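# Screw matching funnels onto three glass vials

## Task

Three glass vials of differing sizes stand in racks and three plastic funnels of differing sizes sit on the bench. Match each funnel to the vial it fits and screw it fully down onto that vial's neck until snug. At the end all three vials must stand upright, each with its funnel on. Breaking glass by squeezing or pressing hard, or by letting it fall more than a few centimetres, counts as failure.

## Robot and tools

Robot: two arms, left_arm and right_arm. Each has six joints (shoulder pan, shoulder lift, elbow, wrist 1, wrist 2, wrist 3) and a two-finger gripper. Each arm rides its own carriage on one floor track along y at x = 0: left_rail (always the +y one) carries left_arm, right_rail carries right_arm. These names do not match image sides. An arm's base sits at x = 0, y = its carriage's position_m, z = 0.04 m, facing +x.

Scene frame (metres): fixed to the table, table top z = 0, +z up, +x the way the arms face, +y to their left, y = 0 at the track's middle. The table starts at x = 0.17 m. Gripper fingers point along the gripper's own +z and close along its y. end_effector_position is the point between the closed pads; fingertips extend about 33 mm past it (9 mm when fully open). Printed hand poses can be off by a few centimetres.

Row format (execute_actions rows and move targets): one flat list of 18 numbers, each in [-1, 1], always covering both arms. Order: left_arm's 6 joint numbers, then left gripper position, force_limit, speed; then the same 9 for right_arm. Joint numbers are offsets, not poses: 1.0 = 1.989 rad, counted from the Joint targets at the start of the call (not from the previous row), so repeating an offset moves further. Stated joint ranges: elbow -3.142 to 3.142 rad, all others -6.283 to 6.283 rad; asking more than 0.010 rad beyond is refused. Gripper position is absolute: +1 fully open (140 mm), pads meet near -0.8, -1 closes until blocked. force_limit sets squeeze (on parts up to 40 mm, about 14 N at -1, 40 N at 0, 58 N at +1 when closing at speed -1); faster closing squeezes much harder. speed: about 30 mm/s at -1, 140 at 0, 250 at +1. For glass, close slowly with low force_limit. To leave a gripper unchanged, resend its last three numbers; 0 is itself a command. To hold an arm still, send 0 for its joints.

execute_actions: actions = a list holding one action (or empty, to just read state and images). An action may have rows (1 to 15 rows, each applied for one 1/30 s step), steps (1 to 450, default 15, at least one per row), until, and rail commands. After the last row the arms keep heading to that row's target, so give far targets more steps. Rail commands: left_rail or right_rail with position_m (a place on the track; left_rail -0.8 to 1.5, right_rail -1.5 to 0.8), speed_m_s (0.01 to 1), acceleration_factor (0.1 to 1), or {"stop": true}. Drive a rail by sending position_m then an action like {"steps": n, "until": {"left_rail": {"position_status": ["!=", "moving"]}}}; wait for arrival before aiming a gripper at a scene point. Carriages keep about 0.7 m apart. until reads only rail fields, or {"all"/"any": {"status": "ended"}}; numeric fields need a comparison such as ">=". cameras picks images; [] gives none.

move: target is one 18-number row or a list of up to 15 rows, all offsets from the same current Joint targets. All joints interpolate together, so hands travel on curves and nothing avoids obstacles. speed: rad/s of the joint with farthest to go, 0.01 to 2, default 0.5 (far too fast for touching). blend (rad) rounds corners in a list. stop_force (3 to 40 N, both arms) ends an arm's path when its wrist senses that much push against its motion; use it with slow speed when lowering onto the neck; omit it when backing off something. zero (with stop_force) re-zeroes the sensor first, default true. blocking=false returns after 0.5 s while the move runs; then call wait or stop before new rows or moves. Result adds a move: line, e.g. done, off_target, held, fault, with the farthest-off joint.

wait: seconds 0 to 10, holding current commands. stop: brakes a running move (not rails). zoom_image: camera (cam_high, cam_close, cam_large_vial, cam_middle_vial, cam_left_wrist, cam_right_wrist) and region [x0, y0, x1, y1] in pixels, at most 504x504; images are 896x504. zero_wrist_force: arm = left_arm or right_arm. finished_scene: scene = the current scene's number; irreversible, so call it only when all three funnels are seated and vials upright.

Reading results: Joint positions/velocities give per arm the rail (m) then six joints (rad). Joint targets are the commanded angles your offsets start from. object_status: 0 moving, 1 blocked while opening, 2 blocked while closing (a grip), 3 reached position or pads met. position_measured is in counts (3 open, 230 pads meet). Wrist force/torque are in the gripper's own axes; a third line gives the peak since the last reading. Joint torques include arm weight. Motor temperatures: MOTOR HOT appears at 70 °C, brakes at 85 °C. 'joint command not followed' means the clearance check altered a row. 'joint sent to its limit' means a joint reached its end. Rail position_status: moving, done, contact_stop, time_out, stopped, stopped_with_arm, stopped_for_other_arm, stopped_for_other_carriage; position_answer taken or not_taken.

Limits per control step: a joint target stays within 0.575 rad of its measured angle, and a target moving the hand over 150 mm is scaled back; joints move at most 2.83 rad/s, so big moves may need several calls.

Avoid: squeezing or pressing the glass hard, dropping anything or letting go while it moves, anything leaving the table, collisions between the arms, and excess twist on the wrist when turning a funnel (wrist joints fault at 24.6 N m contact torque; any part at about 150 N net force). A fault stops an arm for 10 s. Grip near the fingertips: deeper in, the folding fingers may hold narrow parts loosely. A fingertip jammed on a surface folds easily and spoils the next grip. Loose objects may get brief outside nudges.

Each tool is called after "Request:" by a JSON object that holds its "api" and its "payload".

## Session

Request:
{"api": "execute_actions", "payload": {"actions": []}}

Request:
{"api": "zoom_image", "payload": {"camera": "cam_high", "region": [300, 190, 600, 460]}}

Scene clock: 0.00 s.
left_arm: end_effector_position=(+0.3456, +0.6272, +0.5800) position_measured=3 object_status=3 end_effector_quat_wxyz=(+0.000, +1.000, +0.000, +0.000) | right_arm: end_effector_position=(+0.3456, -0.5728, +0.5800) position_measured=3 object_status=3 end_effector_quat_wxyz=(+0.000, +1.000, +0.000, +0.000)
Joint positions: left_arm=[0.6 -0.316 -1.725 0.971 -0.816 -1.571 2.826] | right_arm=[-0.6 -0.316 -1.725 0.971 -0.816 -1.571 2.826]
Joint velocities: within noise
Joint torques (N m): no reading
Motor temperatures (°C): left_arm=[20 23 23 31 29 33] | right_arm=[27 23 22 36 28 29]
Wrist force (N): no reading
Wrist torque (N m): no reading
Wrist force, peak (N): no reading
Joint targets: left_arm=[0.600 -0.316 -1.725 0.971 -0.816 -1.571 2.826] | right_arm=[-0.600 -0.316 -1.725 0.971 -0.816 -1.571 2.826]
Tool commands: left_gripper/position=+1.0 left_gripper/force_limit=+1.0 left_gripper/speed=+1.0 right_gripper/position=+1.0 right_gripper/force_limit=+1.0 right_gripper/speed=+1.0
left_rail: position_m=0.600 position_status=done
right_rail: position_m=-0.600 position_status=done

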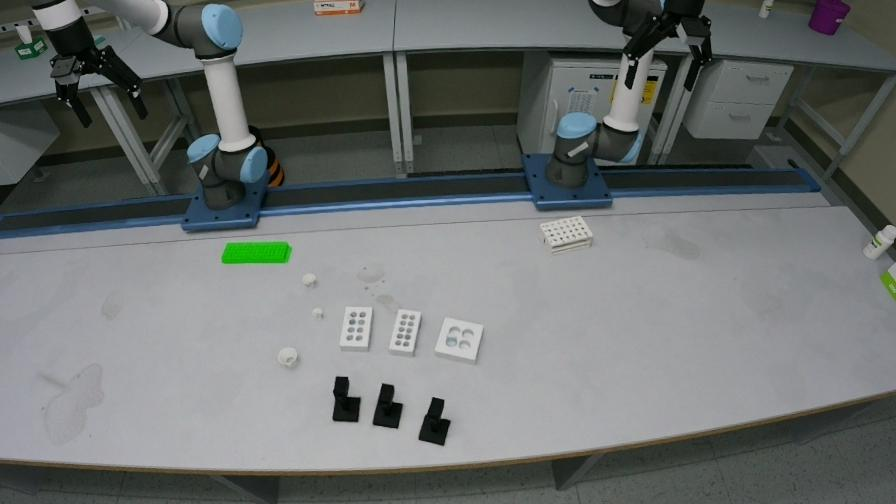

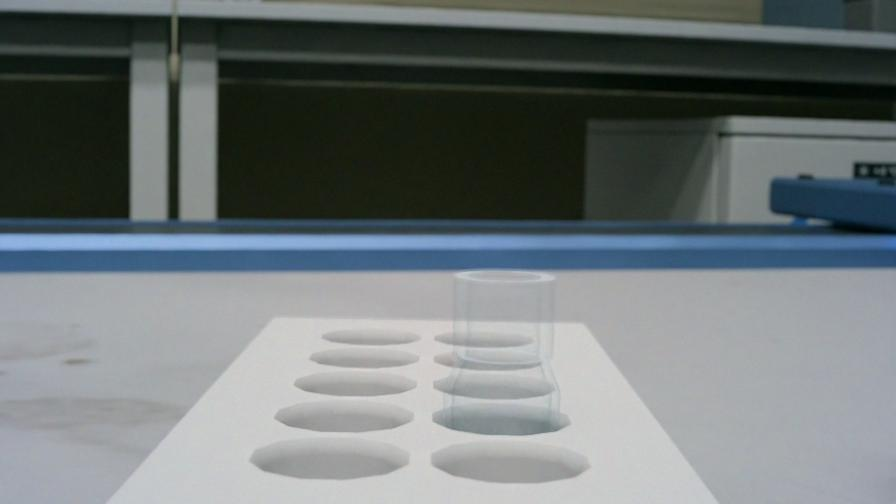

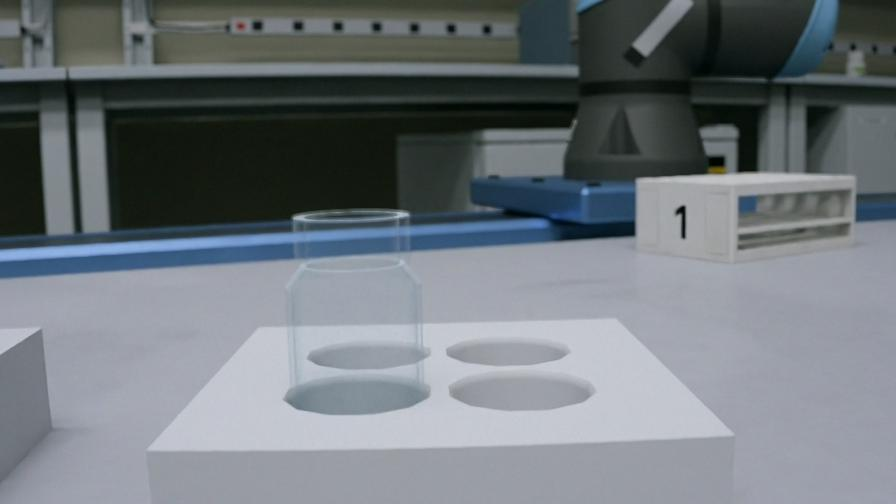

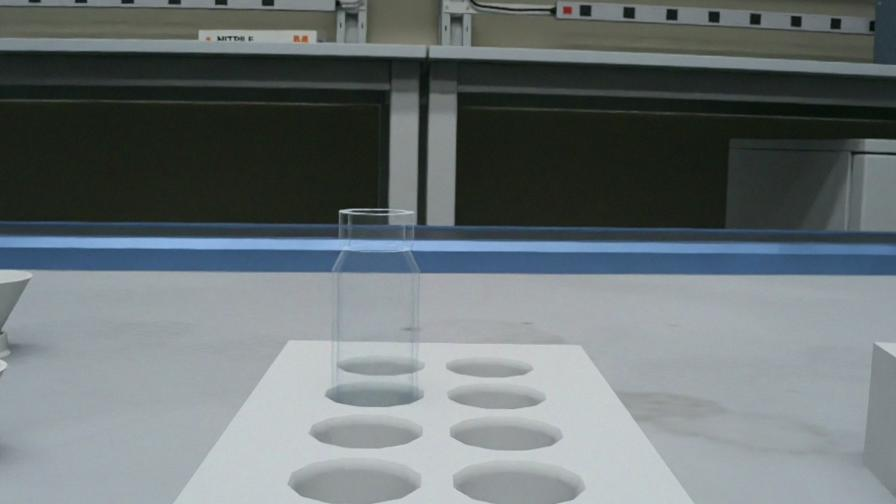

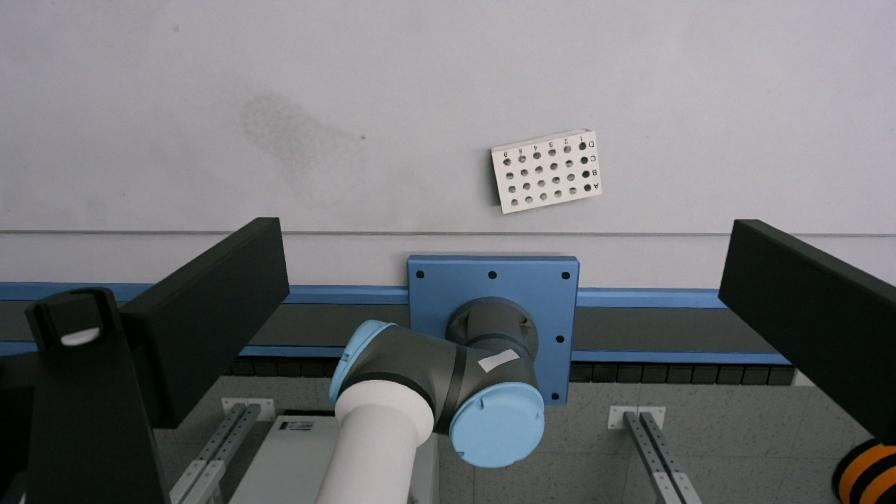

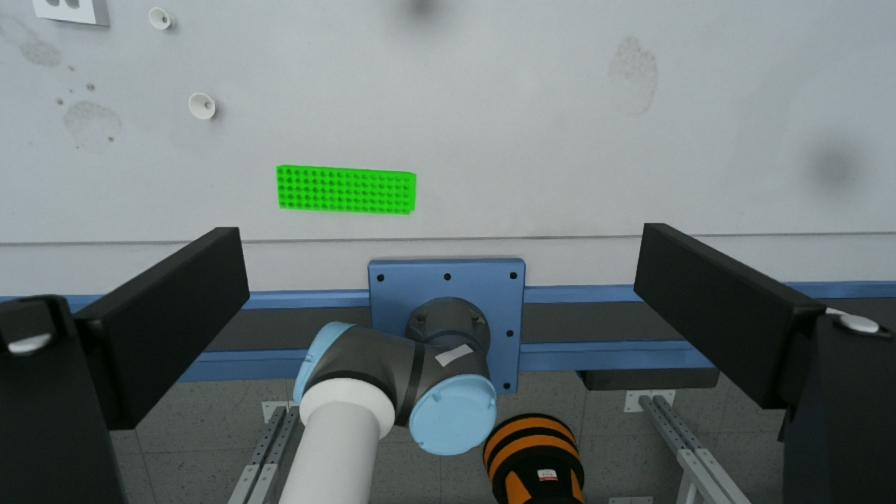

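Scaled by 1.680 from the camera's 896x504 image, which has a finer 1280x720 frame.

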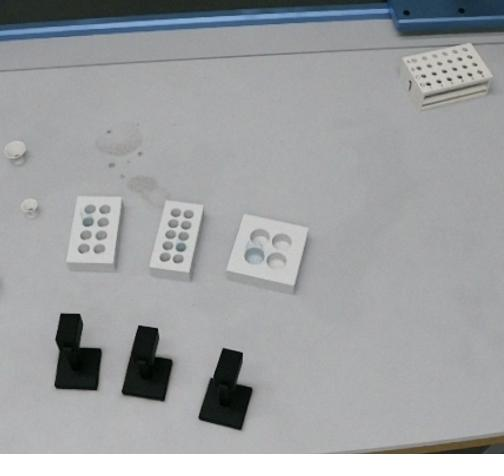

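Request:
{"api": "execute_actions", "payload": {"actions": [{"right_rail":{"position_m":-0.3},"steps":120,"until":{"right_rail":{"position_status":["!=","moving"]}}}], "cameras": []}}

Request:
{"api": "move", "payload": {"target": [0,0,0,0,0,0,1,1,1,0.0491,-0.0520,0.5642,-0.5126,0,0.0488,0.6,-1,1], "speed": 1.2, "cameras": ["cam_right_wrist"]}}

Request:
{"api": "zoom_image", "payload": {"camera": "cam_right_wrist", "region": [240, 40, 640, 300]}}

Scene clock: 27.67 s.
left_arm: end_effector_position=(+0.3456, +0.6272, +0.5800) position_measured=3 object_status=3 end_effector_quat_wxyz=(+0.000, +1.000, +0.000, +0.000) | right_arm: end_effector_position=(+0.3456, -0.2728, +0.5800) position_measured=3 object_status=3 end_effector_quat_wxyz=(+0.000, +1.000, +0.000, +0.000)
Joint positions: left_arm=[0.6 -0.316 -1.725 0.971 -0.816 -1.571 2.826] | right_arm=[-0.3 -0.316 -1.725 0.971 -0.816 -1.571 2.826]
Joint velocities: within noise
Joint torques (N m): left_arm=[-0.9 -14.29 -17.05 -3.33 -0.09 -0.08] | right_arm=[1.28 -11.64 -16.86 -3.87 0.27 -0.06]
Motor temperatures (°C): left_arm=[20 23 23 31 29 32] | right_arm=[27 23 22 36 28 29]
Wrist force (N): left_arm=[0.0 0.0 0.2] | right_arm=[-0.3 0.0 -0.1]
Wrist torque (N m): left_arm=[0.00 0.00 0.00] | right_arm=[0.01 0.05 -0.01]
Wrist force, peak (N): left_arm=[-0.1 0.0 0.6] | right_arm=[-0.3 3.5 0.0]
Joint targets: left_arm=[0.600 -0.316 -1.725 0.971 -0.816 -1.571 2.826] | right_arm=[-0.300 -0.316 -1.725 0.971 -0.816 -1.571 2.826]
Tool commands: left_gripper/position=+1.0 left_gripper/force_limit=+1.0 left_gripper/speed=+1.0 right_gripper/position=+1.0 right_gripper/force_limit=+1.0 right_gripper/speed=+1.0
left_rail: position_m=0.600 position_status=done
right_rail: position_m=-0.300 position_status=done
No camera images: "cameras" was empty.

Scene clock: 29.33 s.
left_arm: end_effector_position=(+0.3456, +0.6272, +0.5800) position_measured=3 object_status=3 end_effector_quat_wxyz=(+0.000, +1.000, +0.000, +0.000) | right_arm: end_effector_position=(+0.3903, -0.2501, +0.2002) position_measured=53 object_status=3 end_effector_quat_wxyz=(+0.000, +1.000, +0.000, +0.000)
Joint positions: left_arm=[0.6 -0.316 -1.725 0.971 -0.816 -1.571 2.826] | right_arm=[-0.3 -0.218 -1.829 2.092 -1.835 -1.571 2.923]
Joint velocities: within noise
Joint torques (N m): left_arm=[-0.47 -14.1 -17 -3.58 -0.19 -0.11] | right_arm=[7.95 -19.12 -18.89 -4.66 0.31 2.13]
Motor temperatures (°C): left_arm=[20 23 23 31 29 32] | right_arm=[27 23 22 36 28 29]
Wrist force (N): left_arm=[0.1 -0.1 0.0] | right_arm=[-0.4 -0.3 -0.1]
Wrist torque (N m): left_arm=[-0.01 -0.02 0.00] | right_arm=[-0.11 0.11 -0.02]
Wrist force, peak (N): left_arm=[0.1 0.1 0.6] | right_arm=[-1.1 -0.4 2.3]
Joint targets: left_arm=[0.600 -0.316 -1.725 0.971 -0.816 -1.571 2.826] | right_arm=[-0.300 -0.218 -1.829 2.093 -1.835 -1.571 2.923]
left_rail: position_m=0.600 position_status=done
right_rail: position_m=-0.300 position_status=done
move: done
Images, in order (width x height): cam_right_wrist 896x504.

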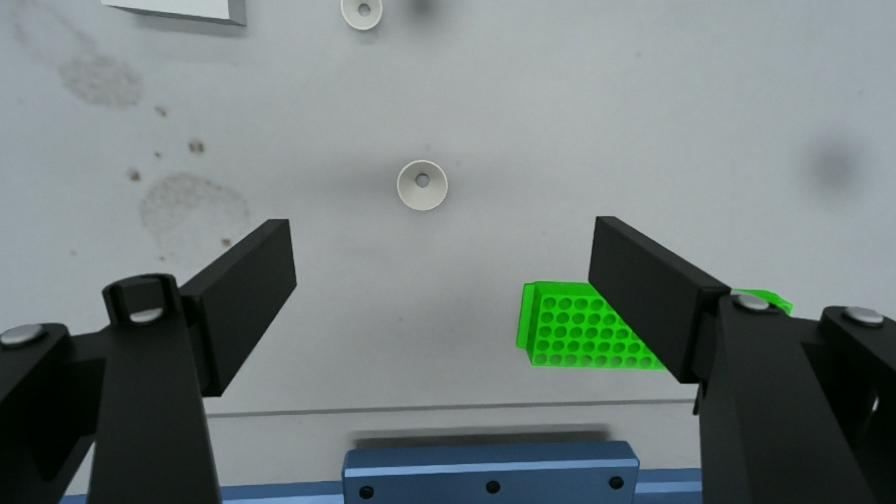

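Scaled by 1.260 from the camera's 896x504 image, which has a finer 1280x720 frame.

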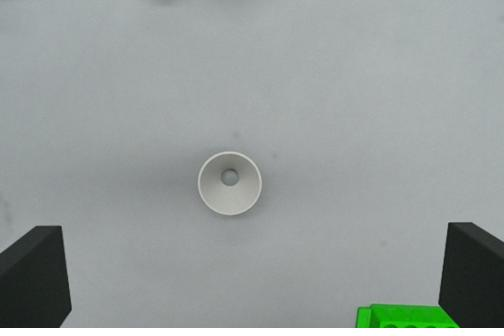

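Request:
{"api": "move", "payload": {"target": [[0,0,0,0,0,0,1,1,1,0.0104,0.0487,0.0892,-0.1378,0,-1,0,-1,1],[0,0,0,0,0,0,1,1,1,0.0104,0.1124,0.1390,-0.2513,0,-1,0,-1,1],[0,0,0,0,0,0,1,1,1,0.0104,0.1124,0.1390,-0.2513,0,-1,-1,-1,-1],[0,0,0,0,0,0,1,1,1,0.0104,0.0487,0.0892,-0.1378,0,-1,-1,-1,-1]], "speed": [2.0,0.25,0.25,0.3], "cameras": ["cam_right_wrist"]}}

Scene clock: 51.07 s.
left_arm: end_effector_position=(+0.3456, +0.6272, +0.5800) position_measured=3 object_status=3 end_effector_quat_wxyz=(+0.000, +1.000, +0.000, +0.000) | right_arm: end_effector_position=(+0.3875, -0.2417, +0.1099) position_measured=178 object_status=2 end_effector_quat_wxyz=(+0.000, +0.536, +0.844, +0.000)
Joint positions: left_arm=[0.6 -0.316 -1.725 0.971 -0.816 -1.571 2.826] | right_arm=[-0.3 -0.198 -1.732 2.27 -2.11 -1.571 0.934]
Joint velocities: within noise
Joint torques (N m): left_arm=[-0.16 -12.99 -13.99 -3.77 -0.02 0.05] | right_arm=[7.85 -19.65 -27.05 -1.43 0.15 -2.64]
Motor temperatures (°C): left_arm=[20 23 23 31 29 32] | right_arm=[27 23 22 36 28 29]
Wrist force (N): left_arm=[-0.2 0.0 0.4] | right_arm=[-0.6 -0.2 -0.3]
Wrist torque (N m): left_arm=[0.00 0.04 0.01] | right_arm=[-0.10 0.13 0.01]
Wrist force, peak (N): left_arm=[0.1 0.5 0.4] | right_arm=[-0.2 -0.9 -5.9]
Joint targets: left_arm=[0.600 -0.316 -1.725 0.971 -0.816 -1.571 2.826] | right_arm=[-0.300 -0.198 -1.732 2.270 -2.109 -1.571 0.934]
left_rail: position_m=0.600 position_status=done
right_rail: position_m=-0.300 position_status=done
move: done
Images, in order (width x height): cam_right_wrist 896x504.

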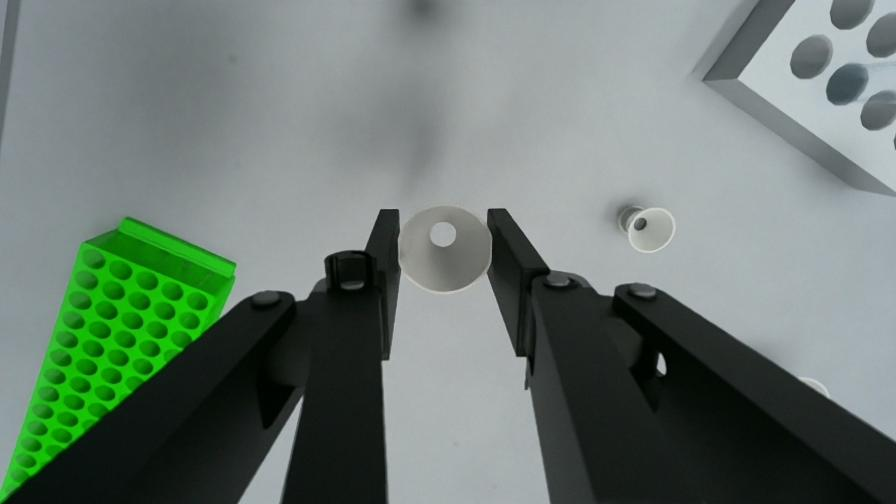

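Request:
{"api": "move", "payload": {"target": [0,0,0,0,0,0,1,1,1,0,-0.0508,-0.0873,0.1382,0,-1,-1,-1,-1], "speed": 2.0, "cameras": []}}

Request:
{"api": "move", "payload": {"target": [0,0,0,0,0,0,1,1,1,0.1545,0.2401,-0.2603,0.0202,0,-1,-1,-1,-1], "speed": 1.6, "cameras": []}}

Request:
{"api": "move", "payload": {"target": [0,0,0,0,0,0,1,1,1,0,0,0,0,0,-0.784,-1,-1,-1], "speed": 1.6, "cameras": ["cam_right_wrist"]}}

Request:
{"api": "zoom_image", "payload": {"camera": "cam_right_wrist", "region": [240, 0, 640, 260]}}

Request:
{"api": "move", "payload": {"target": [0,0,0,0,0,0,1,1,1,0,0,0,0,0,-0.7898,-1,-1,-1], "speed": 1.6, "cameras": ["cam_right_wrist"]}}

Request:
{"api": "zoom_image", "payload": {"camera": "cam_right_wrist", "region": [240, 0, 640, 260]}}

Scene clock: 75.43 s.
left_arm: end_effector_position=(+0.3456, +0.6272, +0.5800) position_measured=3 object_status=3 end_effector_quat_wxyz=(+0.000, +1.000, +0.000, +0.000) | right_arm: end_effector_position=(+0.3874, -0.2416, +0.1998) position_measured=178 object_status=2 end_effector_quat_wxyz=(+0.000, -0.415, +0.910, +0.000)
Joint positions: left_arm=[0.6 -0.316 -1.725 0.971 -0.816 -1.571 2.826] | right_arm=[-0.3 -0.198 -1.833 2.096 -1.835 -1.571 -1.055]
Joint velocities: within noise
Joint torques (N m): left_arm=[-1.16 -14.5 -13.41 -3.81 0.1 -0.02] | right_arm=[7.97 -18.29 -29.54 -1.55 0.15 -2.35]
Motor temperatures (°C): left_arm=[20 23 23 31 29 32] | right_arm=[27 23 22 36 28 29]
Wrist force (N): left_arm=[0.0 0.1 0.3] | right_arm=[-0.2 -0.3 -0.4]
Wrist torque (N m): left_arm=[0.02 -0.01 0.00] | right_arm=[-0.10 0.04 -0.01]
Wrist force, peak (N): left_arm=[-0.6 0.0 0.2] | right_arm=[-1.0 -0.3 -0.3]
Joint targets: left_arm=[0.600 -0.316 -1.725 0.971 -0.816 -1.571 2.826] | right_arm=[-0.300 -0.198 -1.833 2.096 -1.835 -1.571 -1.055]
left_rail: position_m=0.600 position_status=done
right_rail: position_m=-0.300 position_status=done
move: done
No camera images: "cameras" was empty.

Scene clock: 77.47 s.
left_arm: end_effector_position=(+0.3456, +0.6272, +0.5800) position_measured=3 object_status=3 end_effector_quat_wxyz=(+0.000, +1.000, +0.000, +0.000) | right_arm: end_effector_position=(+0.5551, -0.1048, +0.2197) position_measured=178 object_status=2 end_effector_quat_wxyz=(+0.000, +1.000, +0.006, +0.000)
Joint positions: left_arm=[0.6 -0.316 -1.725 0.971 -0.816 -1.571 2.826] | right_arm=[-0.3 0.11 -1.355 1.579 -1.794 -1.571 -3.043]
Joint velocities: within noise
Joint torques (N m): left_arm=[0.34 -14.14 -14.47 -3.83 -0.27 -0.01] | right_arm=[7.87 -26.19 -30.32 -1.74 0.15 -2.42]
Motor temperatures (°C): left_arm=[20 23 23 31 29 32] | right_arm=[27 23 22 36 28 29]
Wrist force (N): left_arm=[0.2 -0.1 -0.1] | right_arm=[-0.4 -0.6 -0.3]
Wrist torque (N m): left_arm=[-0.01 -0.05 0.01] | right_arm=[-0.12 0.11 -0.02]
Wrist force, peak (N): left_arm=[-0.1 0.3 0.4] | right_arm=[-0.1 -1.3 -0.2]
Joint targets: left_arm=[0.600 -0.316 -1.725 0.971 -0.816 -1.571 2.826] | right_arm=[-0.300 0.110 -1.355 1.579 -1.794 -1.571 -3.043]
left_rail: position_m=0.600 position_status=done
right_rail: position_m=-0.300 position_status=done
move: done
No camera images: "cameras" was empty.

Scene clock: 79.23 s.
left_arm: end_effector_position=(+0.3456, +0.6272, +0.5800) position_measured=3 object_status=3 end_effector_quat_wxyz=(+0.000, +1.000, +0.000, +0.000) | right_arm: end_effector_position=(+0.5551, -0.1048, +0.2197) position_measured=178 object_status=2 end_effector_quat_wxyz=(+0.000, +0.707, +0.707, +0.000)
Joint positions: left_arm=[0.6 -0.316 -1.725 0.971 -0.816 -1.571 2.826] | right_arm=[-0.3 0.11 -1.355 1.579 -1.794 -1.571 -4.602]
Joint velocities: within noise
Joint torques (N m): left_arm=[-0.22 -14.6 -13.26 -3.84 0.04 0.06] | right_arm=[8.04 -27.42 -26.82 -2.14 0.35 -2.45]
Motor temperatures (°C): left_arm=[20 23 23 31 29 32] | right_arm=[27 23 22 36 28 29]
Wrist force (N): left_arm=[-0.3 -0.2 0.1] | right_arm=[-0.4 -0.4 -0.4]
Wrist torque (N m): left_arm=[-0.03 0.06 0.00] | right_arm=[-0.10 0.09 -0.01]
Wrist force, peak (N): left_arm=[0.4 0.1 0.5] | right_arm=[-0.4 -0.5 -0.6]
Joint targets: left_arm=[0.600 -0.316 -1.725 0.971 -0.816 -1.571 2.826] | right_arm=[-0.300 0.110 -1.355 1.579 -1.794 -1.571 -4.602]
left_rail: position_m=0.600 position_status=done
right_rail: position_m=-0.300 position_status=done
move: done
Images, in order (width x height): cam_right_wrist 896x504.

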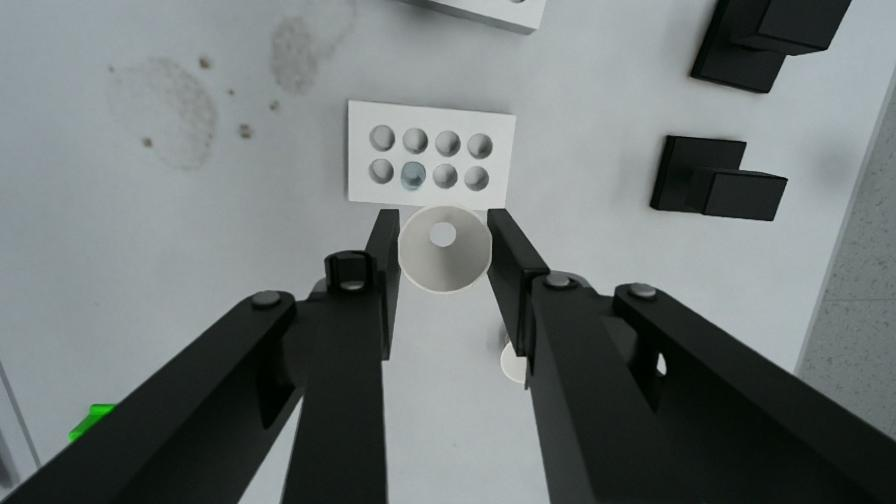

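Scaled by 1.260 from the camera's 896x504 image, which has a finer 1280x720 frame.

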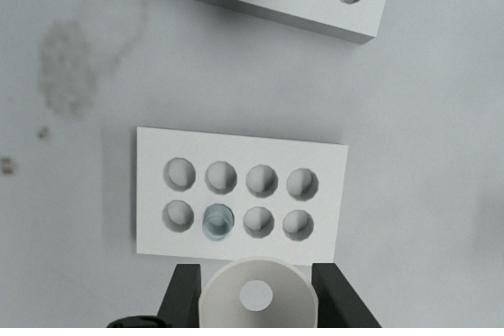

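Scene clock: 81.03 s.
left_arm: end_effector_position=(+0.3456, +0.6272, +0.5800) position_measured=3 object_status=3 end_effector_quat_wxyz=(+0.000, +1.000, +0.000, +0.000) | right_arm: end_effector_position=(+0.5551, -0.1048, +0.2197) position_measured=178 object_status=2 end_effector_quat_wxyz=(+0.000, +0.000, +1.000, +0.000)
Joint positions: left_arm=[0.6 -0.316 -1.725 0.971 -0.816 -1.571 2.826] | right_arm=[-0.3 0.11 -1.355 1.579 -1.794 -1.571 -6.173]
Joint velocities: within noise
Joint torques (N m): left_arm=[0.05 -13.87 -13.79 -3.71 -0.09 0.09] | right_arm=[8.48 -26.39 -22.71 -2.62 0.49 -2.96]
Motor temperatures (°C): left_arm=[20 23 23 31 29 32] | right_arm=[27 23 22 36 28 29]
Wrist force (N): left_arm=[-0.1 0.3 -0.1] | right_arm=[-0.3 -0.7 -0.5]
Wrist torque (N m): left_arm=[0.06 0.02 0.00] | right_arm=[-0.13 0.04 -0.02]
Wrist force, peak (N): left_arm=[0.0 0.2 0.6] | right_arm=[-0.6 -0.8 -0.5]
Joint targets: left_arm=[0.600 -0.316 -1.725 0.971 -0.816 -1.571 2.826] | right_arm=[-0.300 0.110 -1.355 1.579 -1.794 -1.571 -6.173]
left_rail: position_m=0.600 position_status=done
right_rail: position_m=-0.300 position_status=done
move: done
Images, in order (width x height): cam_right_wrist 896x504.

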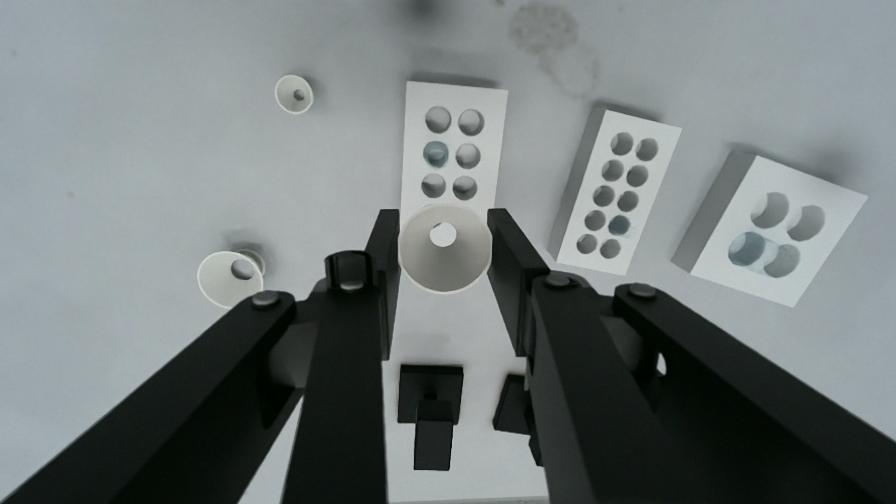

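Scaled by 1.260 from the camera's 896x504 image, which has a finer 1280x720 frame.

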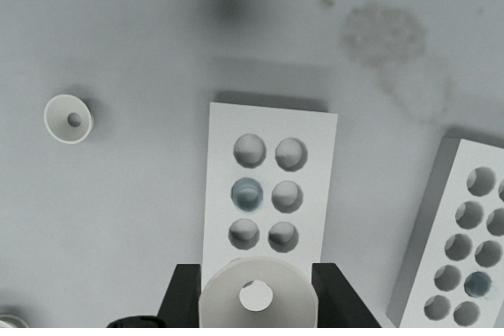

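Request:
{"api": "move", "payload": {"target": [[0,0,0,0,0,0,1,1,1,0.0020,0.0098,0.0824,-0.0920,0,0,-1,-1,-1],[0,0,0,0,0,0,1,1,1,0.0020,0.0264,0.1062,-0.1325,0,0,-1,-1,-1]], "speed": [0.5,0.15], "blend": [0.02,0], "cameras": ["cam_middle_vial"]}}

Request:
{"api": "zoom_image", "payload": {"camera": "cam_middle_vial", "region": [240, 100, 492, 400]}}

Scene clock: 97.90 s.
left_arm: end_effector_position=(+0.3456, +0.6272, +0.5800) position_measured=3 object_status=3 end_effector_quat_wxyz=(+0.000, +1.000, +0.000, +0.000) | right_arm: end_effector_position=(+0.5402, -0.1042, +0.1178) position_measured=178 object_status=2 end_effector_quat_wxyz=(+0.000, -0.002, +1.000, +0.000)
Joint positions: left_arm=[0.6 -0.316 -1.725 0.971 -0.816 -1.571 2.826] | right_arm=[-0.3 0.114 -1.303 1.79 -2.058 -1.571 -6.173]
Joint velocities: within noise
Joint torques (N m): left_arm=[1.45 -14.63 -13.89 -3.75 -0.12 0.16] | right_arm=[9.07 -25.82 -16 -5.13 0.1 -2.39]
Motor temperatures (°C): left_arm=[20 23 23 31 29 32] | right_arm=[27 23 22 36 28 29]
Wrist force (N): left_arm=[0.0 0.4 0.2] | right_arm=[-0.1 -0.4 -0.4]
Wrist torque (N m): left_arm=[0.08 0.00 0.00] | right_arm=[-0.09 0.02 -0.04]
Wrist force, peak (N): left_arm=[-0.4 -0.3 0.1] | right_arm=[-0.5 -0.7 -2.0]
Joint targets: left_arm=[0.600 -0.316 -1.725 0.971 -0.816 -1.571 2.826] | right_arm=[-0.300 0.114 -1.303 1.790 -2.058 -1.571 -6.173]
left_rail: position_m=0.600 position_status=done
right_rail: position_m=-0.300 position_status=done
move: done
Images, in order (width x height): cam_middle_vial 896x504.

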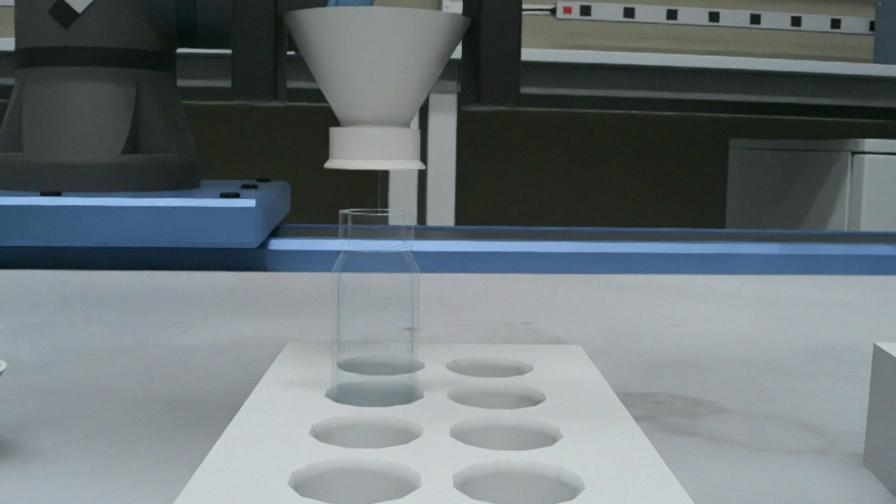

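Scaled by 1.680 from the camera's 896x504 image, which has a finer 1280x720 frame.

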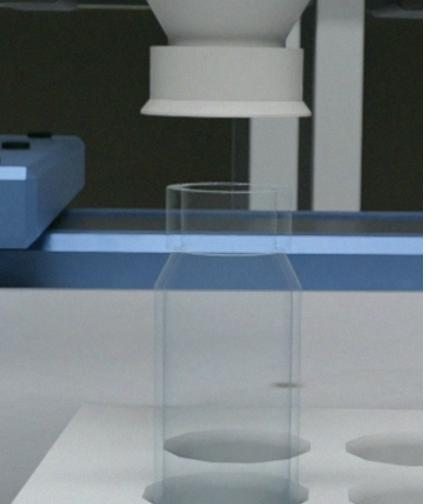

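Request:
{"api": "move", "payload": {"target": [0,0,0,0,0,0,1,1,1,0.0002,0.0138,0.0153,-0.0291,0,0,-1,-1,-1], "speed": 0.015, "stop_force": 4, "cameras": ["cam_middle_vial"]}}

Request:
{"api": "zoom_image", "payload": {"camera": "cam_middle_vial", "region": [240, 100, 492, 400]}}

Scene clock: 108.47 s.
left_arm: end_effector_position=(+0.3456, +0.6272, +0.5800) position_measured=3 object_status=3 end_effector_quat_wxyz=(+0.000, +1.000, +0.000, +0.000) | right_arm: end_effector_position=(+0.5403, -0.1041, +0.1057) position_measured=178 object_status=2 end_effector_quat_wxyz=(+0.000, -0.002, +1.000, +0.000)
Joint positions: left_arm=[0.6 -0.316 -1.725 0.971 -0.816 -1.571 2.826] | right_arm=[-0.3 0.114 -1.289 1.806 -2.088 -1.571 -6.173]
Joint velocities: within noise
Joint torques (N m): left_arm=[0.42 -14.4 -13.09 -3.73 -0.05 0.09] | right_arm=[7.43 -39.85 -25.44 -2.09 0.46 -2.37]
Motor temperatures (°C): left_arm=[20 23 23 31 29 32] | right_arm=[27 23 22 36 28 29]
Wrist force (N): left_arm=[0.1 0.1 -0.1] | right_arm=[-0.1 -0.6 -1.5]
Wrist torque (N m): left_arm=[0.01 -0.01 0.00] | right_arm=[-0.12 0.03 -0.03]
Wrist force, peak (N): left_arm=[0.2 -0.3 0.5] | right_arm=[-0.1 -0.4 -5.5]
Joint targets: left_arm=[0.600 -0.316 -1.725 0.971 -0.816 -1.571 2.826] | right_arm=[-0.300 0.114 -1.289 1.806 -2.088 -1.571 -6.173]
left_rail: position_m=0.600 position_status=done
right_rail: position_m=-0.300 position_status=done
move: contact (right_arm); right_arm: the wrist 1 is farthest, 0.028 rad from its target
Images, in order (width x height): cam_middle_vial 896x504.

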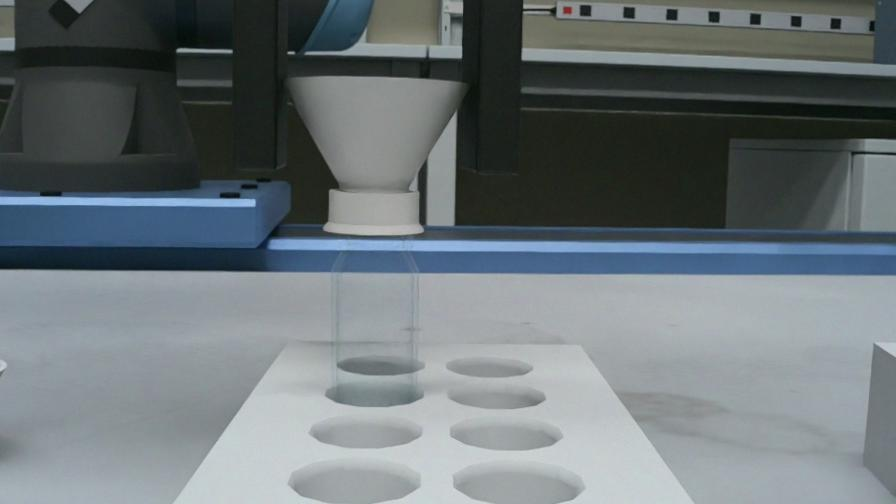

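Scaled by 1.680 from the camera's 896x504 image, which has a finer 1280x720 frame.

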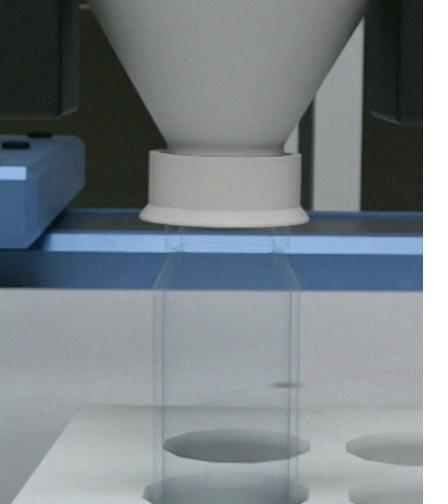

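Request:
{"api": "move", "payload": {"target": [0,0,0,0,0,0,1,1,1,0,0.0005,0.0005,-0.0010,0,0.995,-1,-1,-1], "speed": 1.4, "cameras": []}}

Request:
{"api": "move", "payload": {"target": [0,0,0,0,0,0,1,1,1,0,0.0004,0.0004,-0.00075,0,0.995,-1,-1,-1], "speed": 1.4, "cameras": []}}

Request:
{"api": "move", "payload": {"target": [0,0,0,0,0,0,1,1,1,0,0.0004,0.0004,-0.00075,0,0.995,-1,-1,-1], "speed": 1.4, "cameras": ["cam_middle_vial"]}}

Request:
{"api": "zoom_image", "payload": {"camera": "cam_middle_vial", "region": [240, 100, 492, 400]}}

Scene clock: 118.43 s.
left_arm: end_effector_position=(+0.3456, +0.6272, +0.5800) position_measured=3 object_status=3 end_effector_quat_wxyz=(+0.000, +1.000, +0.000, +0.000) | right_arm: end_effector_position=(+0.5403, -0.1041, +0.1049) position_measured=178 object_status=2 end_effector_quat_wxyz=(+0.000, +0.835, +0.551, +0.000)
Joint positions: left_arm=[0.6 -0.316 -1.725 0.971 -0.816 -1.571 2.826] | right_arm=[-0.3 0.114 -1.288 1.807 -2.09 -1.571 -4.195]
Joint velocities: within noise
Joint torques (N m): left_arm=[0.02 -14.48 -13.04 -3.87 0.03 0.34] | right_arm=[-0.33 -23.78 -14.88 -4.38 0.29 2.53]
Motor temperatures (°C): left_arm=[20 23 23 31 29 32] | right_arm=[27 23 22 36 28 29]
Wrist force (N): left_arm=[0.0 0.1 0.4] | right_arm=[0.0 -1.4 -5.8]
Wrist torque (N m): left_arm=[0.02 0.00 0.00] | right_arm=[-0.07 0.05 -0.03]
Wrist force, peak (N): left_arm=[0.0 -0.6 0.3] | right_arm=[0.1 -1.3 -6.0]
Joint targets: left_arm=[0.600 -0.316 -1.725 0.971 -0.816 -1.571 2.826] | right_arm=[-0.300 0.114 -1.288 1.807 -2.090 -1.571 -4.194]
left_rail: position_m=0.600 position_status=done
right_rail: position_m=-0.300 position_status=done
move: done
No camera images: "cameras" was empty.

Scene clock: 120.60 s.
left_arm: end_effector_position=(+0.3456, +0.6272, +0.5800) position_measured=3 object_status=3 end_effector_quat_wxyz=(+0.000, +1.000, +0.000, +0.000) | right_arm: end_effector_position=(+0.5403, -0.1041, +0.1043) position_measured=178 object_status=2 end_effector_quat_wxyz=(+0.000, +0.919, -0.395, +0.000)
Joint positions: left_arm=[0.6 -0.316 -1.725 0.971 -0.816 -1.571 2.826] | right_arm=[-0.3 0.114 -1.287 1.807 -2.092 -1.571 -2.216]
Joint velocities: within noise
Joint torques (N m): left_arm=[1.34 -14.08 -13.85 -3.72 0.01 0.31] | right_arm=[-0.13 -24.61 -14.59 -4.54 0.06 2.27]
Motor temperatures (°C): left_arm=[20 23 23 31 29 32] | right_arm=[27 23 22 36 28 29]
Wrist force (N): left_arm=[-0.1 0.2 0.1] | right_arm=[-0.3 0.4 -6.0]
Wrist torque (N m): left_arm=[0.04 0.01 0.00] | right_arm=[-0.14 0.02 -0.06]
Wrist force, peak (N): left_arm=[0.2 -0.1 0.5] | right_arm=[-0.2 -0.6 -6.5]
Joint targets: left_arm=[0.600 -0.316 -1.725 0.971 -0.816 -1.571 2.826] | right_arm=[-0.300 0.114 -1.287 1.807 -2.092 -1.571 -2.216]
left_rail: position_m=0.600 position_status=done
right_rail: position_m=-0.300 position_status=done
move: done
No camera images: "cameras" was empty.

Scene clock: 122.77 s.
left_arm: end_effector_position=(+0.3456, +0.6272, +0.5800) position_measured=3 object_status=3 end_effector_quat_wxyz=(+0.000, +1.000, +0.000, +0.000) | right_arm: end_effector_position=(+0.5403, -0.1041, +0.1036) position_measured=178 object_status=2 end_effector_quat_wxyz=(+0.000, -0.175, +0.985, +0.000)
Joint positions: left_arm=[0.6 -0.316 -1.725 0.971 -0.816 -1.571 2.826] | right_arm=[-0.3 0.114 -1.286 1.808 -2.093 -1.571 -0.237]
Joint velocities: within noise
Joint torques (N m): left_arm=[1.38 -15.73 -14.02 -3.81 0.05 0.34] | right_arm=[0.1 -24.64 -15.74 -4.47 0.19 2.06]
Motor temperatures (°C): left_arm=[20 23 23 31 29 32] | right_arm=[27 23 22 36 28 29]
Wrist force (N): left_arm=[-0.2 0.0 0.2] | right_arm=[0.0 0.2 -4.7]
Wrist torque (N m): left_arm=[0.01 0.04 0.00] | right_arm=[-0.17 0.06 -0.03]
Wrist force, peak (N): left_arm=[-0.6 -0.2 0.1] | right_arm=[-0.9 0.5 -5.9]
Joint targets: left_arm=[0.600 -0.316 -1.725 0.971 -0.816 -1.571 2.826] | right_arm=[-0.300 0.114 -1.286 1.808 -2.093 -1.571 -0.237]
left_rail: position_m=0.600 position_status=done
right_rail: position_m=-0.300 position_status=done
move: done
Images, in order (width x height): cam_middle_vial 896x504.

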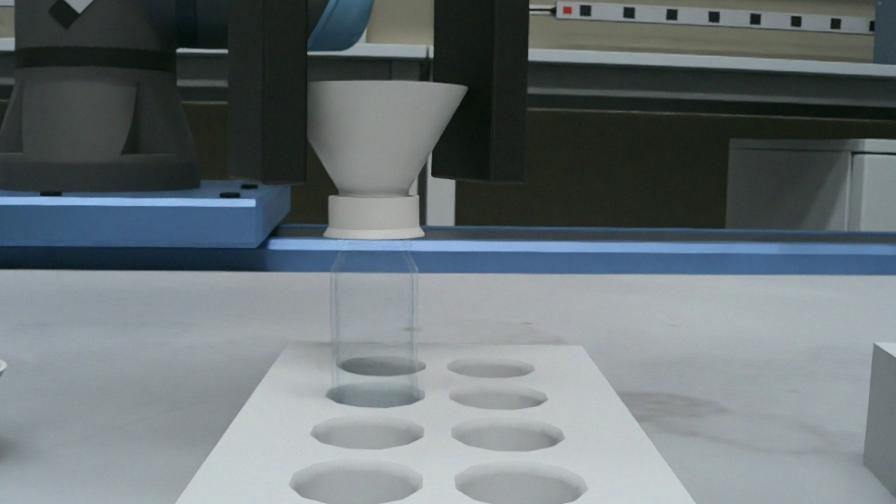

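Scaled by 1.680 from the camera's 896x504 image, which has a finer 1280x720 frame.

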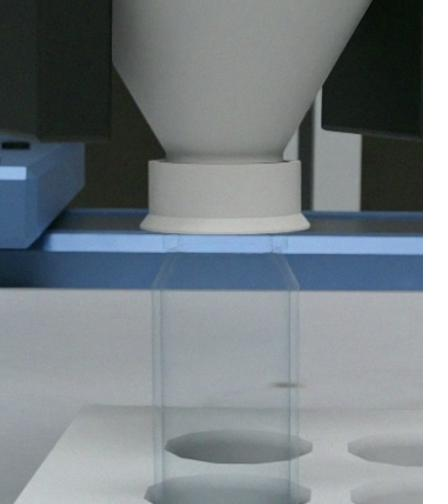

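Request:
{"api": "move", "payload": {"target": [0,0,0,0,0,0,1,1,1,0,0.0004,0.0004,-0.00075,0,0.995,-1,-1,-1], "speed": 1.4, "cameras": []}}

Request:
{"api": "move", "payload": {"target": [0,0,0,0,0,0,1,1,1,0,0.0004,0.0004,-0.00075,0,0.995,-1,-1,-1], "speed": 1.4, "cameras": []}}

Request:
{"api": "move", "payload": {"target": [0,0,0,0,0,0,1,1,1,0,0.0004,0.0004,-0.00075,0,0.995,-1,-1,-1], "speed": 1.4, "cameras": ["cam_middle_vial"]}}

Request:
{"api": "zoom_image", "payload": {"camera": "cam_middle_vial", "region": [240, 100, 492, 400]}}

Scene clock: 129.20 s.
left_arm: end_effector_position=(+0.3456, +0.6272, +0.5800) position_measured=3 object_status=3 end_effector_quat_wxyz=(+0.000, +1.000, +0.000, +0.000) | right_arm: end_effector_position=(+0.5403, -0.1041, +0.1030) position_measured=178 object_status=2 end_effector_quat_wxyz=(+0.000, +0.727, +0.687, +0.000)
Joint positions: left_arm=[0.6 -0.316 -1.725 0.971 -0.816 -1.571 2.826] | right_arm=[-0.3 0.114 -1.285 1.809 -2.095 -1.571 1.742]
Joint velocities: within noise
Joint torques (N m): left_arm=[2.44 -15.66 -14.1 -3.75 0.16 0.36] | right_arm=[0.08 -25.64 -17.12 -5.01 0.34 1.92]
Motor temperatures (°C): left_arm=[20 23 23 31 29 32] | right_arm=[27 23 22 36 28 29]
Wrist force (N): left_arm=[0.2 0.1 -0.1] | right_arm=[0.0 -1.5 -3.4]
Wrist torque (N m): left_arm=[0.03 -0.04 0.00] | right_arm=[-0.01 0.02 -0.03]
Wrist force, peak (N): left_arm=[-0.3 0.2 0.5] | right_arm=[0.0 0.2 -4.8]
Joint targets: left_arm=[0.600 -0.316 -1.725 0.971 -0.816 -1.571 2.826] | right_arm=[-0.300 0.114 -1.285 1.809 -2.095 -1.571 1.742]
left_rail: position_m=0.600 position_status=done
right_rail: position_m=-0.300 position_status=done
move: done
No camera images: "cameras" was empty.

Scene clock: 131.37 s.
left_arm: end_effector_position=(+0.3456, +0.6272, +0.5800) position_measured=3 object_status=3 end_effector_quat_wxyz=(+0.000, +1.000, +0.000, +0.000) | right_arm: end_effector_position=(+0.5403, -0.1041, +0.1024) position_measured=178 object_status=2 end_effector_quat_wxyz=(+0.000, +0.973, -0.230, +0.000)
Joint positions: left_arm=[0.6 -0.316 -1.725 0.971 -0.816 -1.571 2.826] | right_arm=[-0.3 0.114 -1.284 1.81 -2.096 -1.571 3.72]
Joint velocities: within noise
Joint torques (N m): left_arm=[1.56 -14.33 -14.47 -3.85 0.14 0.37] | right_arm=[-0.02 -26.7 -16.33 -4.56 0.35 2.23]
Motor temperatures (°C): left_arm=[20 23 23 31 29 32] | right_arm=[27 23 22 36 28 29]
Wrist force (N): left_arm=[0.2 0.1 0.2] | right_arm=[-0.3 -1.1 -2.1]
Wrist torque (N m): left_arm=[0.02 -0.04 0.00] | right_arm=[-0.06 0.04 -0.05]
Wrist force, peak (N): left_arm=[0.1 -0.2 0.6] | right_arm=[0.0 -1.8 -3.5]
Joint targets: left_arm=[0.600 -0.316 -1.725 0.971 -0.816 -1.571 2.826] | right_arm=[-0.300 0.114 -1.284 1.810 -2.096 -1.571 3.720]
left_rail: position_m=0.600 position_status=done
right_rail: position_m=-0.300 position_status=done
move: done
No camera images: "cameras" was empty.

Scene clock: 133.53 s.
left_arm: end_effector_position=(+0.3456, +0.6272, +0.5800) position_measured=3 object_status=3 end_effector_quat_wxyz=(+0.000, +1.000, +0.000, +0.000) | right_arm: end_effector_position=(+0.5402, -0.1041, +0.1017) position_measured=178 object_status=2 end_effector_quat_wxyz=(+0.000, -0.342, +0.940, +0.000)
Joint positions: left_arm=[0.6 -0.316 -1.725 0.971 -0.816 -1.571 2.826] | right_arm=[-0.3 0.114 -1.284 1.811 -2.098 -1.571 5.699]
Joint velocities: within noise
Joint torques (N m): left_arm=[0.57 -14.84 -13.7 -3.68 0.12 0.53] | right_arm=[0.39 -26.46 -17.04 -4.67 0.12 1.84]
Motor temperatures (°C): left_arm=[20 23 23 31 29 32] | right_arm=[27 23 22 36 28 29]
Wrist force (N): left_arm=[-0.2 0.1 0.2] | right_arm=[-0.3 -1.1 -1.1]
Wrist torque (N m): left_arm=[0.02 0.03 0.01] | right_arm=[-0.14 0.06 -0.03]
Wrist force, peak (N): left_arm=[-0.1 -0.3 0.6] | right_arm=[-0.4 -1.5 -2.1]
Joint targets: left_arm=[0.600 -0.316 -1.725 0.971 -0.816 -1.571 2.826] | right_arm=[-0.300 0.114 -1.284 1.811 -2.098 -1.571 5.699]
left_rail: position_m=0.600 position_status=done
right_rail: position_m=-0.300 position_status=done
move: done
Images, in order (width x height): cam_middle_vial 896x504.

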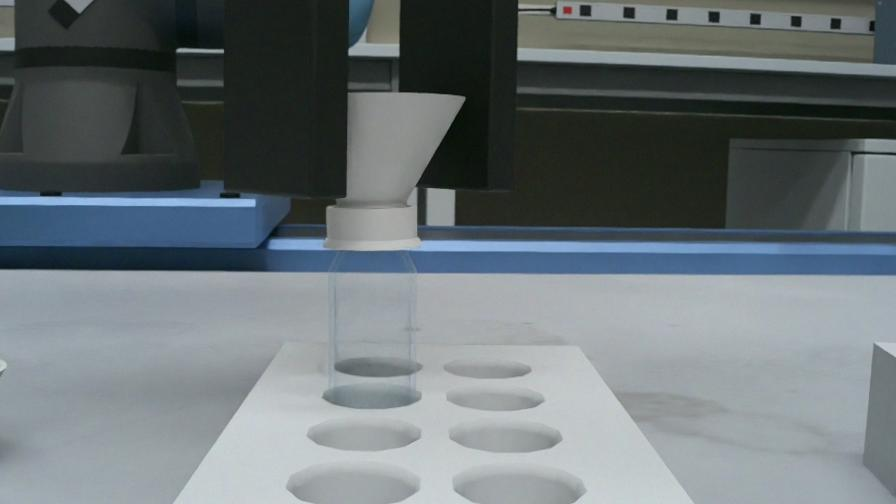

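Scaled by 1.680 from the camera's 896x504 image, which has a finer 1280x720 frame.

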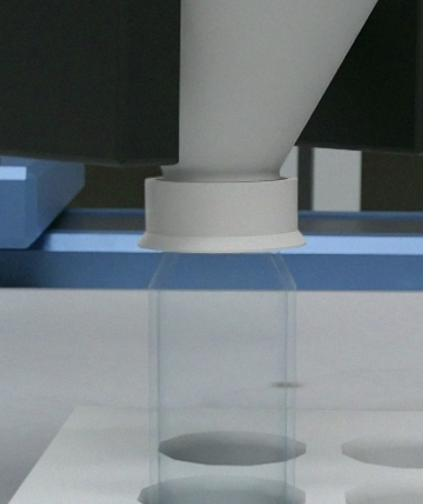

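Request:
{"api": "move", "payload": {"target": [[0,0,0,0,0,0,1,1,1,0,-0.00018,-0.0002,0.00038,0,0,-1,-1,-1],[0,0,0,0,0,0,1,1,1,0,-0.00018,-0.0002,0.00038,0,0,-0.1,-1,-0.6],[0,0,0,0,0,0,1,1,1,0,-0.00018,-0.0002,0.00038,0,-0.995,-0.1,-1,-0.6],[0,0,0,0,0,0,1,1,1,0,-0.00018,-0.0002,0.00038,0,-0.995,-0.98,-0.5,-1],[0,0,0,0,0,0,1,1,1,0,0.0004,0.0004,-0.00075,0,0,-0.98,-0.5,-1]], "speed": 1.4, "cameras": ["cam_middle_vial"]}}

Request:
{"api": "zoom_image", "payload": {"camera": "cam_middle_vial", "region": [240, 100, 492, 400]}}

Scene clock: 146.27 s.
left_arm: end_effector_position=(+0.3456, +0.6272, +0.5800) position_measured=3 object_status=3 end_effector_quat_wxyz=(+0.000, +1.000, +0.000, +0.000) | right_arm: end_effector_position=(+0.5402, -0.1041, +0.1011) position_measured=179 object_status=2 end_effector_quat_wxyz=(+0.000, -0.342, +0.940, +0.000)
Joint positions: left_arm=[0.6 -0.316 -1.725 0.971 -0.816 -1.571 2.826] | right_arm=[-0.3 0.114 -1.283 1.811 -2.099 -1.571 5.699]
Joint velocities: within noise
Joint torques (N m): left_arm=[1.78 -15.84 -13.85 -3.72 0.08 0.57] | right_arm=[0.7 -20.81 -12.63 -3.56 0.34 2.02]
Motor temperatures (°C): left_arm=[20 23 23 31 29 32] | right_arm=[27 23 22 35 28 29]
Wrist force (N): left_arm=[-0.1 -0.2 0.1] | right_arm=[0.0 -0.4 -11.3]
Wrist torque (N m): left_arm=[-0.04 0.02 0.00] | right_arm=[-0.10 0.06 -0.03]
Wrist force, peak (N): left_arm=[0.2 0.5 0.4] | right_arm=[0.1 -0.4 -11.7]
Joint targets: left_arm=[0.600 -0.316 -1.725 0.971 -0.816 -1.571 2.826] | right_arm=[-0.300 0.114 -1.283 1.811 -2.099 -1.571 5.699]
left_rail: position_m=0.600 position_status=done
right_rail: position_m=-0.300 position_status=done
move: done
Images, in order (width x height): cam_middle_vial 896x504.

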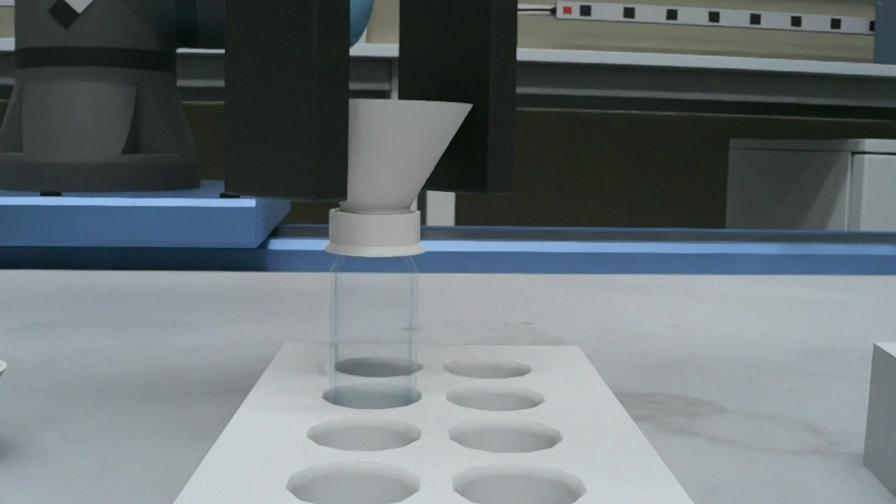

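Scaled by 1.680 from the camera's 896x504 image, which has a finer 1280x720 frame.

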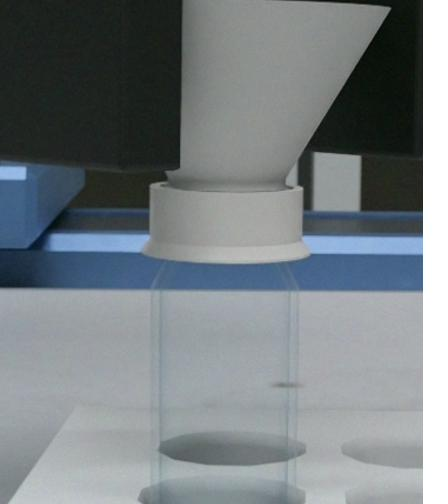

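Request:
{"api": "move", "payload": {"target": [[0,0,0,0,0,0,1,1,1,0,-0.0001,-0.00012,0.00022,0,0,-0.98,-0.5,-1],[0,0,0,0,0,0,1,1,1,0,-0.0001,-0.00012,0.00022,0,0,-0.1,-0.5,-0.6],[0,0,0,0,0,0,1,1,1,0,-0.0001,-0.00012,0.00022,0,-0.995,-0.1,-0.5,-0.6],[0,0,0,0,0,0,1,1,1,0,-0.0001,-0.00012,0.00022,0,-0.995,-1,0,-1],[0,0,0,0,0,0,1,1,1,0,0.0002,0.0002,-0.0004,0,0,-1,0,-1]], "speed": 1.4, "cameras": ["cam_middle_vial"]}}

Request:
{"api": "zoom_image", "payload": {"camera": "cam_middle_vial", "region": [240, 100, 492, 400]}}

Scene clock: 158.87 s.
left_arm: end_effector_position=(+0.3456, +0.6272, +0.5800) position_measured=3 object_status=3 end_effector_quat_wxyz=(+0.000, +1.000, +0.000, +0.000) | right_arm: end_effector_position=(+0.5402, -0.1041, +0.1008) position_measured=181 object_status=2 end_effector_quat_wxyz=(+0.000, -0.342, +0.940, +0.000)
Joint positions: left_arm=[0.6 -0.316 -1.725 0.971 -0.816 -1.571 2.826] | right_arm=[-0.3 0.114 -1.282 1.812 -2.1 -1.571 5.699]
Joint velocities: within noise
Joint torques (N m): left_arm=[1.5 -15.3 -13.17 -3.78 0.15 0.53] | right_arm=[1.56 -16.52 -9.06 -3.59 0.3 2.22]
Motor temperatures (°C): left_arm=[20 23 23 31 29 32] | right_arm=[27 23 22 35 28 29]
Wrist force (N): left_arm=[-0.2 0.0 -0.1] | right_arm=[1.9 1.1 -20.1]
Wrist torque (N m): left_arm=[0.00 0.05 0.01] | right_arm=[-0.22 0.08 -0.13]
Wrist force, peak (N): left_arm=[-0.1 0.3 0.6] | right_arm=[1.9 1.3 -20.3]
Joint targets: left_arm=[0.600 -0.316 -1.725 0.971 -0.816 -1.571 2.826] | right_arm=[-0.300 0.114 -1.282 1.812 -2.100 -1.571 5.699]
left_rail: position_m=0.600 position_status=done
right_rail: position_m=-0.300 position_status=done
move: done
Images, in order (width x height): cam_middle_vial 896x504.

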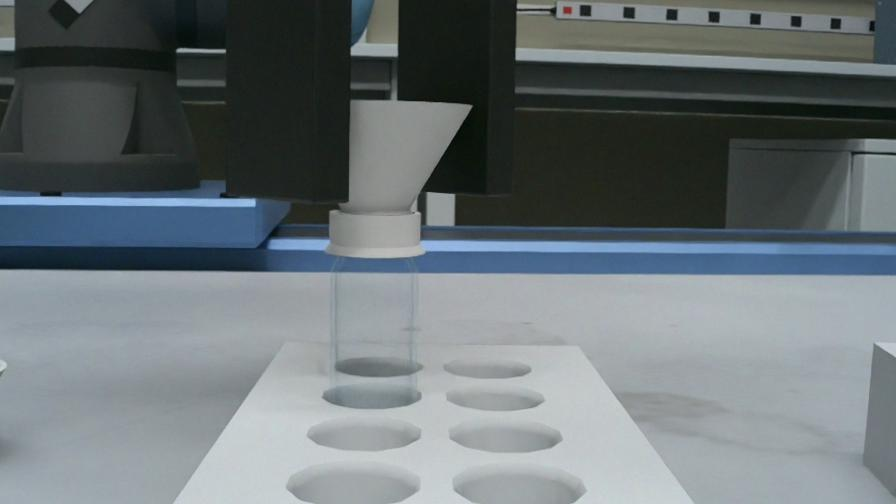

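Scaled by 1.680 from the camera's 896x504 image, which has a finer 1280x720 frame.

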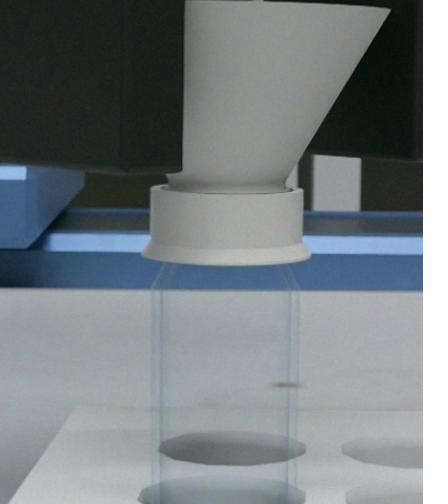

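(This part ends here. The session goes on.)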